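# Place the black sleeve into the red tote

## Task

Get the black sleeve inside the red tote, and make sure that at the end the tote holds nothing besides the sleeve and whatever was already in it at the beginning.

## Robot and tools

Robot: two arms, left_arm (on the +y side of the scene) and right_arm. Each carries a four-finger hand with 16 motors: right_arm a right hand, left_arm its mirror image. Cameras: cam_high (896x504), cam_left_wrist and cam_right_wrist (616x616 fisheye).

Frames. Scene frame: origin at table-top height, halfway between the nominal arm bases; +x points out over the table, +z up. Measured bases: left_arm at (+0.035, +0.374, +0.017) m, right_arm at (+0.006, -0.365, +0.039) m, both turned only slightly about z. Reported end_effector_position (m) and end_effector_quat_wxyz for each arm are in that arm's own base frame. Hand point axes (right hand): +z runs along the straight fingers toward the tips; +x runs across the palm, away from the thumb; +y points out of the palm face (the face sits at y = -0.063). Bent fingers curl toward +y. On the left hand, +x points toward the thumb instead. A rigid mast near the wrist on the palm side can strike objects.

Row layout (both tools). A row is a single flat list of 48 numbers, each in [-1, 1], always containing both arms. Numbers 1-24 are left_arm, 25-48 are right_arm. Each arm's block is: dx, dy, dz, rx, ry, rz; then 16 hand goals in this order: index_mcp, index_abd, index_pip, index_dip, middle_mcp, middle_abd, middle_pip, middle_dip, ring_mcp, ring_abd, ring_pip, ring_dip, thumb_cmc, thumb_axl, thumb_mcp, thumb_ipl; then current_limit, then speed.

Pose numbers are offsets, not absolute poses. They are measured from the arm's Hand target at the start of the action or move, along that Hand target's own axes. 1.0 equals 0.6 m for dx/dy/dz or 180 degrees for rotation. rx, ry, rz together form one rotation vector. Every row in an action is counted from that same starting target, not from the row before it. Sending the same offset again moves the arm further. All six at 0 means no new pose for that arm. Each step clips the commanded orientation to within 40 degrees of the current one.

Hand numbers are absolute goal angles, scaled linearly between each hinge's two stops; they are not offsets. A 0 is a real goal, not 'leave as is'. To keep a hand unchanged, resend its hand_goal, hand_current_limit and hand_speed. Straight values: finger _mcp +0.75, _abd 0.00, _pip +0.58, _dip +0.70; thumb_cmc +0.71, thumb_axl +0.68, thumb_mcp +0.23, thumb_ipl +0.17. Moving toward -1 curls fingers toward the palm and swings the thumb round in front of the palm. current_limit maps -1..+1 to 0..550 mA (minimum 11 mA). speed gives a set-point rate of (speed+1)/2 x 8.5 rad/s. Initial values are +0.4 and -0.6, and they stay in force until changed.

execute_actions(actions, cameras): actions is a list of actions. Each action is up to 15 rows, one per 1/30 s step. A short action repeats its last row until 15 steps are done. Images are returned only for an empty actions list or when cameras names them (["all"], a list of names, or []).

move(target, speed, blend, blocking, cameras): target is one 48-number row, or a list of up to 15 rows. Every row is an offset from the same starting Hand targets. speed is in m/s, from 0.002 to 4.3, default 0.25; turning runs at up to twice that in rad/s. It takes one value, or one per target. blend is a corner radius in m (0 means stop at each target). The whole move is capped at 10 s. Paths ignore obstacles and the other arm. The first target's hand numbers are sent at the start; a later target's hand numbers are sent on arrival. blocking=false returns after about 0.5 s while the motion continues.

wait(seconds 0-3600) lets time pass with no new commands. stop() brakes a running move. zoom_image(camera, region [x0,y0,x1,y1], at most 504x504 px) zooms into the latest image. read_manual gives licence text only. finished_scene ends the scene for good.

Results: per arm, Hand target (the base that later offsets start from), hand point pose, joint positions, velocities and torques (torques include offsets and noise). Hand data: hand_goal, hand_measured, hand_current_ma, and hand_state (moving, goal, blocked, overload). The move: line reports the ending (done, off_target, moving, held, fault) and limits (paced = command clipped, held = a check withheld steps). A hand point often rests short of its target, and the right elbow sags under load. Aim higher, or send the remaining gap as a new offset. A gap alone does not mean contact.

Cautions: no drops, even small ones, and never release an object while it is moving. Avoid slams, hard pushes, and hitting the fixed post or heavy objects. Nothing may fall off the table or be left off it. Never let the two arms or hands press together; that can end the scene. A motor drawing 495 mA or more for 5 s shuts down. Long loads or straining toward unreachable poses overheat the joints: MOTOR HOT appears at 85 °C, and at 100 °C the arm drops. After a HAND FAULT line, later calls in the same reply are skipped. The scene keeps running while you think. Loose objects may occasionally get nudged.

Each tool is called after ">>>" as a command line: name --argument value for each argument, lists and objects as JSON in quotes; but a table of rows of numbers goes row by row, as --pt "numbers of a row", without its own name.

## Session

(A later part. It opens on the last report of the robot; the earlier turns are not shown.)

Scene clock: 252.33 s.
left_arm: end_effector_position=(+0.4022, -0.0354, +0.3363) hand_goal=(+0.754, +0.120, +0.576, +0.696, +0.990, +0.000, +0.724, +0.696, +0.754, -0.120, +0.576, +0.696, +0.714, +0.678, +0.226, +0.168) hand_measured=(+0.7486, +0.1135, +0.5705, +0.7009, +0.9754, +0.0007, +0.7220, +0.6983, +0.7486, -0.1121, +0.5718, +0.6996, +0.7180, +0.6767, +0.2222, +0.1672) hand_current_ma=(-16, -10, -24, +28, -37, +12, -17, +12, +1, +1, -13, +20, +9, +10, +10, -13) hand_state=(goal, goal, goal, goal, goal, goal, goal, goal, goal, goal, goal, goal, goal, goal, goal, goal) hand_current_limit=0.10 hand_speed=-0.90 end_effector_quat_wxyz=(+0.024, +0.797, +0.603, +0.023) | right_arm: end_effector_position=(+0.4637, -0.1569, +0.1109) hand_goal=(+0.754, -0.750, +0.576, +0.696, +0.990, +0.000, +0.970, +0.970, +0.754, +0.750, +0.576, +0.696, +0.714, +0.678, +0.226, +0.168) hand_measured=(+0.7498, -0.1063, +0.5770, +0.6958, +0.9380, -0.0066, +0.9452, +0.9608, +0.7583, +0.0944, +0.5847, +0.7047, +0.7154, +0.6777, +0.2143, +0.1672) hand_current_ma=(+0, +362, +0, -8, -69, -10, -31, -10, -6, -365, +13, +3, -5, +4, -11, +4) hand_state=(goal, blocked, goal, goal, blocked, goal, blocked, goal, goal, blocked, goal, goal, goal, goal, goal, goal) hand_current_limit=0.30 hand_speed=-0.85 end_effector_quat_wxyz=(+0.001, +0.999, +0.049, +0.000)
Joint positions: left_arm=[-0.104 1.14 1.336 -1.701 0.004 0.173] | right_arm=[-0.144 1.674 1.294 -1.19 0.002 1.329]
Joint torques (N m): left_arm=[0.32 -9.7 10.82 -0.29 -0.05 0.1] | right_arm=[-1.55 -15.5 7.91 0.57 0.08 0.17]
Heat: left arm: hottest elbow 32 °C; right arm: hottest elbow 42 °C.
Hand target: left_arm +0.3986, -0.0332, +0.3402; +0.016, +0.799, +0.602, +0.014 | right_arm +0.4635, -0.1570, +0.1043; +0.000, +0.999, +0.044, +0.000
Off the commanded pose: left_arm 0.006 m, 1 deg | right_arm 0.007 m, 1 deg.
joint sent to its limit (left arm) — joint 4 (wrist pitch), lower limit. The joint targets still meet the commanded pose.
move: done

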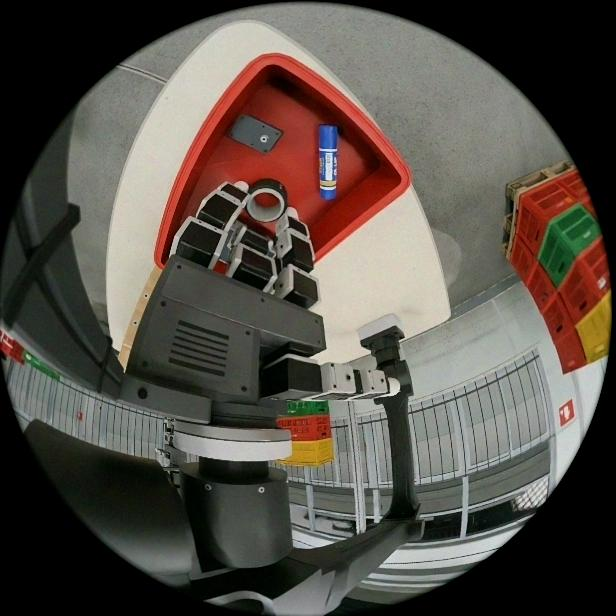

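>>> move --pt "0 0 0 0 0 0 0.754 0.12 0.576 0.696 0.99 0 0.723 0.696 0.754 -0.12 0.576 0.696 0.714 0.678 0.226 0.168 0.1 -0.9 0 0 0 0 0 0 0.754 -0.12 0.576 0.696 0.99 0 0.97 0.97 0.754 0.105 0.576 0.696 0.714 0.678 0.226 0.168 0.3 -0.85" --pt "0 0 0 0 0 0 0.754 0.12 0.576 0.696 0.99 0 0.723 0.696 0.754 -0.12 0.576 0.696 0.714 0.678 0.226 0.168 0.1 -0.9 0 0 0 0 0 0 0.754 -0.02 0.576 0.696 0.99 0 0.97 0.97 0.754 0.0 0.576 0.696 0.714 0.678 0.226 0.168 0.3 -0.93" --speed 0.03 --cameras '["cam_right_wrist"]'

>>> zoom_image --camera "cam_right_wrist" --region '[180, 120, 340, 280]'

Scene clock: 254.93 s.
left_arm: end_effector_position=(+0.4022, -0.0354, +0.3363) hand_goal=(+0.754, +0.120, +0.576, +0.696, +0.990, +0.000, +0.724, +0.696, +0.754, -0.120, +0.576, +0.696, +0.714, +0.678, +0.226, +0.168) hand_measured=(+0.7486, +0.1135, +0.5705, +0.6996, +0.9742, +0.0007, +0.7220, +0.6971, +0.7498, -0.1121, +0.5705, +0.6996, +0.7180, +0.6767, +0.2222, +0.1681) hand_current_ma=(-16, +3, -27, +16, -46, +13, +2, +9, -12, +2, -12, +17, -1, +17, -5, -11) hand_state=(goal, goal, goal, goal, goal, goal, goal, goal, goal, goal, goal, goal, goal, goal, goal, goal) hand_current_limit=0.10 hand_speed=-0.90 end_effector_quat_wxyz=(+0.024, +0.797, +0.603, +0.023) | right_arm: end_effector_position=(+0.4640, -0.1569, +0.1109) hand_goal=(+0.754, -0.020, +0.576, +0.696, +0.990, +0.000, +0.970, +0.970, +0.754, +0.000, +0.576, +0.696, +0.714, +0.678, +0.226, +0.168) hand_measured=(+0.7498, -0.0975, +0.5770, +0.6958, +0.9380, -0.0066, +0.9452, +0.9595, +0.7583, +0.0974, +0.5847, +0.7047, +0.7142, +0.6777, +0.2143, +0.1672) hand_current_ma=(-3, +58, -1, +0, -66, -8, -31, -17, -2, -50, +7, +7, -7, +3, -7, +1) hand_state=(goal, moving, goal, goal, blocked, goal, blocked, goal, goal, moving, goal, goal, goal, goal, goal, goal) hand_current_limit=0.30 hand_speed=-0.93 end_effector_quat_wxyz=(+0.001, +0.999, +0.049, +0.000)
Joint positions: left_arm=[-0.104 1.14 1.336 -1.701 0.004 0.173] | right_arm=[-0.144 1.674 1.294 -1.189 0.002 1.329]
Joint torques (N m): left_arm=[0.32 -9.7 10.82 -0.29 -0.05 0.1] | right_arm=[-1.55 -15.5 7.92 0.51 0.08 0.16]
Heat: left arm: hottest elbow 32 °C; right arm: hottest elbow 42 °C.
Hand target: left_arm +0.3986, -0.0332, +0.3402; +0.016, +0.799, +0.602, +0.014 | right_arm +0.4635, -0.1570, +0.1044; +0.000, +0.999, +0.044, +0.000
Off the commanded pose: left_arm 0.006 m, 1 deg | right_arm 0.007 m, 1 deg.
joint sent to its limit (left arm) — joint 4 (wrist pitch), lower limit. The joint targets still meet the commanded pose.
move: done

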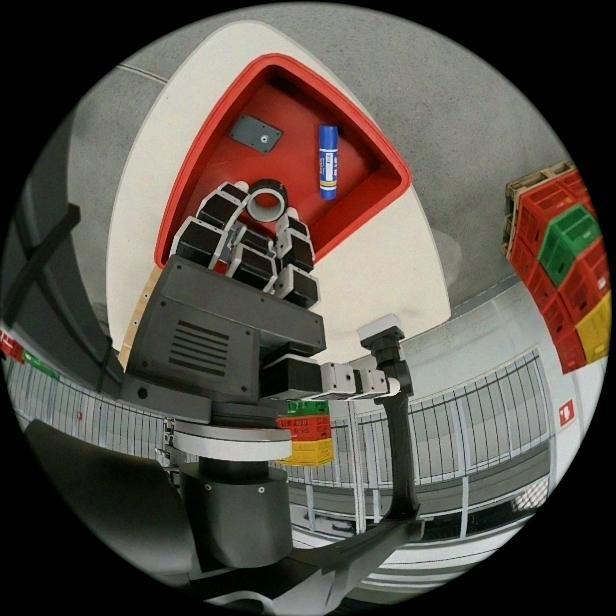

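Scaled by 3.150 from the camera's image (finer frame: 880x880).

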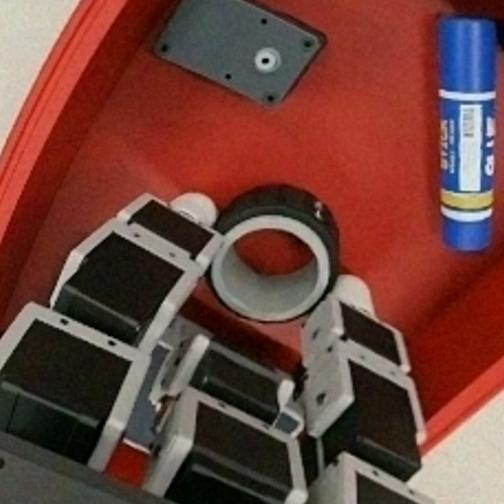

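>>> wait --seconds 1 --cameras '["cam_right_wrist"]'

>>> zoom_image --camera "cam_right_wrist" --region '[180, 120, 340, 280]'

Scene clock: 256.50 s.
left_arm: end_effector_position=(+0.4022, -0.0354, +0.3363) hand_goal=(+0.754, +0.120, +0.576, +0.696, +0.990, +0.000, +0.724, +0.696, +0.754, -0.120, +0.576, +0.696, +0.714, +0.678, +0.226, +0.168) hand_measured=(+0.7486, +0.1135, +0.5705, +0.7009, +0.9742, +0.0007, +0.7220, +0.6971, +0.7498, -0.1121, +0.5718, +0.6996, +0.7180, +0.6777, +0.2222, +0.1681) hand_current_ma=(-25, -17, -12, +24, -49, +10, +4, +14, -5, -2, -7, +17, -5, +11, -18, -7) hand_state=(goal, goal, goal, goal, goal, goal, goal, goal, goal, goal, goal, goal, goal, goal, goal, goal) hand_current_limit=0.10 hand_speed=-0.90 end_effector_quat_wxyz=(+0.024, +0.797, +0.603, +0.023) | right_arm: end_effector_position=(+0.4646, -0.1570, +0.1109) hand_goal=(+0.754, -0.020, +0.576, +0.696, +0.990, +0.000, +0.970, +0.970, +0.754, +0.000, +0.576, +0.696, +0.714, +0.678, +0.226, +0.168) hand_measured=(+0.7511, -0.0389, +0.5770, +0.6971, +0.9368, -0.0066, +0.9452, +0.9595, +0.7523, +0.0183, +0.5782, +0.7022, +0.7142, +0.6777, +0.2143, +0.1681) hand_current_ma=(-2, -6, -5, -5, -60, -9, -27, -11, -15, +2, +1, -2, -5, +6, -9, -1) hand_state=(goal, blocked, goal, goal, blocked, goal, blocked, goal, goal, goal, goal, goal, goal, goal, goal, goal) hand_current_limit=0.30 hand_speed=-0.93 end_effector_quat_wxyz=(+0.001, +0.999, +0.049, +0.002)
Joint positions: left_arm=[-0.104 1.14 1.336 -1.701 0.004 0.173] | right_arm=[-0.144 1.674 1.294 -1.186 0.002 1.329]
Joint torques (N m): left_arm=[0.32 -9.7 10.82 -0.29 -0.05 0.1] | right_arm=[-1.55 -15.38 7.91 0.44 0.08 0.17]
Heat: left arm: hottest elbow 32 °C; right arm: hottest elbow 42 °C.
Hand target: left_arm +0.3986, -0.0332, +0.3402; +0.016, +0.799, +0.602, +0.014 | right_arm +0.4635, -0.1570, +0.1044; +0.000, +0.999, +0.044, +0.000
Off the commanded pose: left_arm 0.006 m, 1 deg | right_arm 0.007 m, 1 deg.
wait: 1.00 s; at rest by 0.23 s

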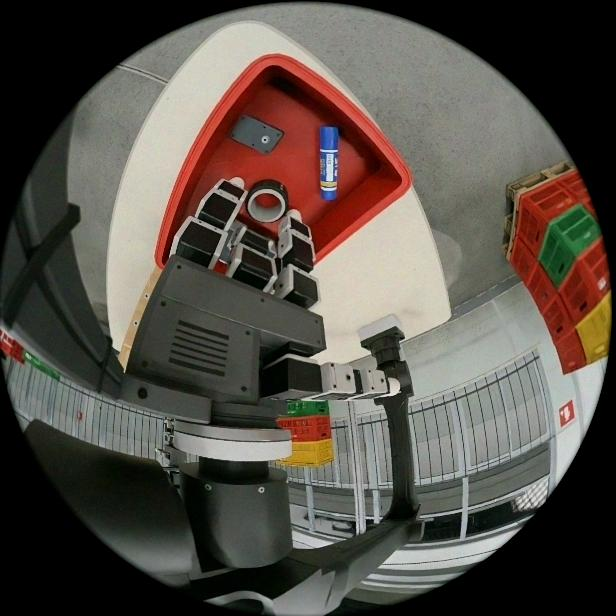

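Scaled by 3.150 from the camera's image (finer frame: 880x880).

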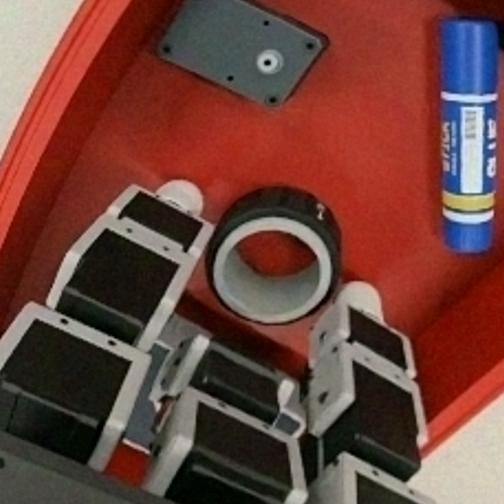

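>>> move --pt "0 0 0 0 0 0 0.754 0.12 0.576 0.696 0.99 0 0.723 0.696 0.754 -0.12 0.576 0.696 0.714 0.678 0.226 0.168 0.1 -0.9 0.0183 0.0016 -0.05 0 0.0127 0 0.754 -0.02 0.576 0.696 0.99 0 0.97 0.97 0.754 0 0.576 0.696 0.714 0.678 0.226 0.168 0.3 -0.93" --pt "0 0 0 0 0 0 0.754 0.12 0.576 0.696 0.99 0 0.723 0.696 0.754 -0.12 0.576 0.696 0.714 0.678 0.226 0.168 0.1 -0.9 0.0183 0.0016 -0.32 0 0.0127 0 0.754 -0.02 0.576 0.696 0.99 0 0.97 0.97 0.754 0 0.576 0.696 0.714 0.678 0.226 0.168 0.3 -0.93" --speed '[0.05,0.15]' --blend '[0.01,0]' --cameras '["all"]'

>>> zoom_image --camera "cam_right_wrist" --region '[160, 60, 420, 320]'

>>> zoom_image --camera "cam_high" --region '[540, 230, 740, 370]'

Scene clock: 260.33 s.
left_arm: end_effector_position=(+0.4022, -0.0354, +0.3363) hand_goal=(+0.754, +0.120, +0.576, +0.696, +0.990, +0.000, +0.724, +0.696, +0.754, -0.120, +0.576, +0.696, +0.714, +0.678, +0.226, +0.168) hand_measured=(+0.7486, +0.1135, +0.5705, +0.6996, +0.9742, +0.0007, +0.7220, +0.6983, +0.7498, -0.1121, +0.5718, +0.6996, +0.7192, +0.6777, +0.2222, +0.1672) hand_current_ma=(-14, -1, -24, +21, -60, +4, -10, +6, -15, +2, -19, +12, +20, +5, -24, -4) hand_state=(goal, goal, goal, goal, goal, goal, goal, goal, goal, goal, goal, goal, goal, goal, goal, goal) hand_current_limit=0.10 hand_speed=-0.90 end_effector_quat_wxyz=(+0.024, +0.797, +0.603, +0.023) | right_arm: end_effector_position=(+0.4667, -0.1558, +0.2766) hand_goal=(+0.754, -0.020, +0.576, +0.696, +0.990, +0.000, +0.970, +0.970, +0.754, +0.000, +0.576, +0.696, +0.714, +0.678, +0.226, +0.168) hand_measured=(+0.7511, -0.0403, +0.5770, +0.6958, +0.9368, -0.0066, +0.9452, +0.9582, +0.7523, +0.0095, +0.5770, +0.7022, +0.7142, +0.6767, +0.2133, +0.1681) hand_current_ma=(-4, -6, +0, -2, -64, -10, -30, -9, -10, -5, +1, -2, -5, +10, -6, +6) hand_state=(goal, goal, goal, goal, blocked, goal, blocked, goal, goal, goal, goal, goal, goal, goal, goal, goal) hand_current_limit=0.30 hand_speed=-0.93 end_effector_quat_wxyz=(-0.003, +0.999, +0.049, -0.001)
Joint positions: left_arm=[-0.104 1.14 1.336 -1.701 0.004 0.173] | right_arm=[-0.144 1.611 1.66 -1.622 -0.006 1.329]
Joint torques (N m): left_arm=[0.32 -9.7 10.82 -0.29 -0.05 0.1] | right_arm=[-1.55 -16.03 13.57 -0.62 0.03 0.17]
Heat: left arm: hottest elbow 32 °C; right arm: hottest elbow 42 °C.
Hand target: left_arm +0.3986, -0.0332, +0.3402; +0.016, +0.799, +0.602, +0.014 | right_arm +0.4746, -0.1569, +0.2963; -0.001, +0.999, +0.044, +0.020
Off the commanded pose: left_arm 0.006 m, 1 deg | right_arm 0.021 m, 2 deg.
joint sent to its limit (left arm) — joint 4 (wrist pitch), lower limit. The joint targets still meet the commanded pose.
move: off_target (right_arm)

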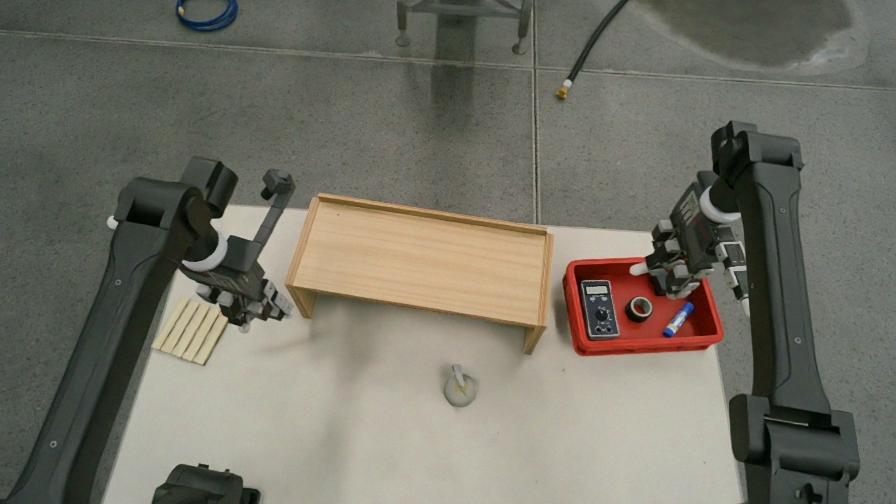

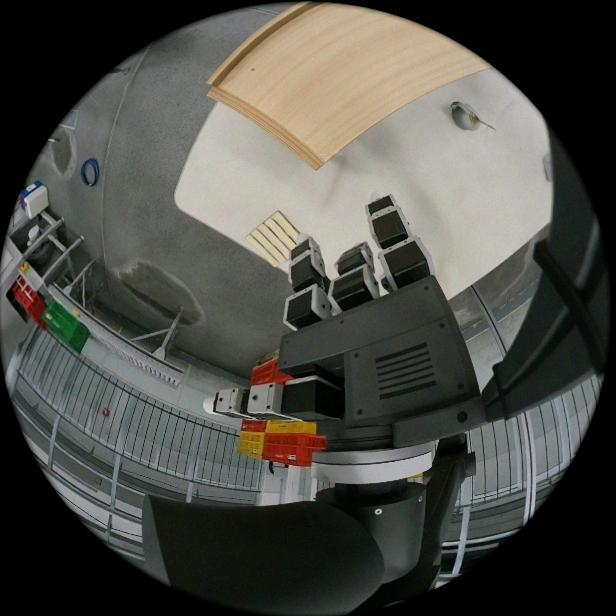

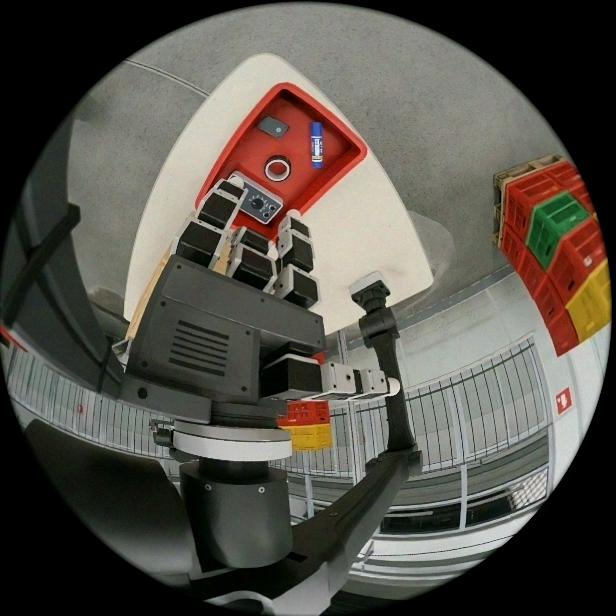

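Scaled by 1.938 from the camera's image (finer frame: 880x880).

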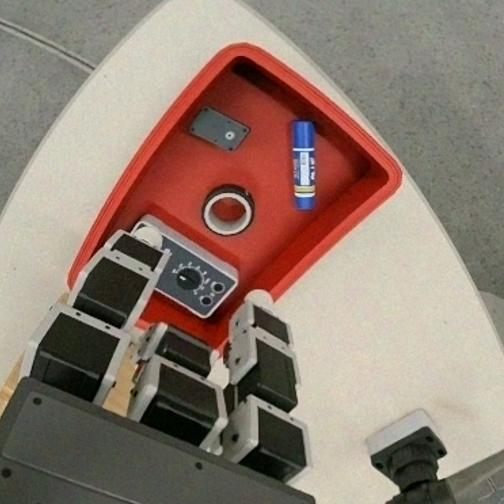

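Scaled by 2.520 from the camera's image (finer frame: 1280x720).

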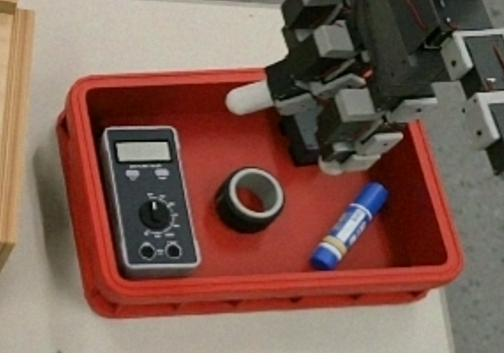

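The sleeve lies flat in the red tote with only the items that were there at the start.

>>> finished_scene

The scene is finished: the task was done.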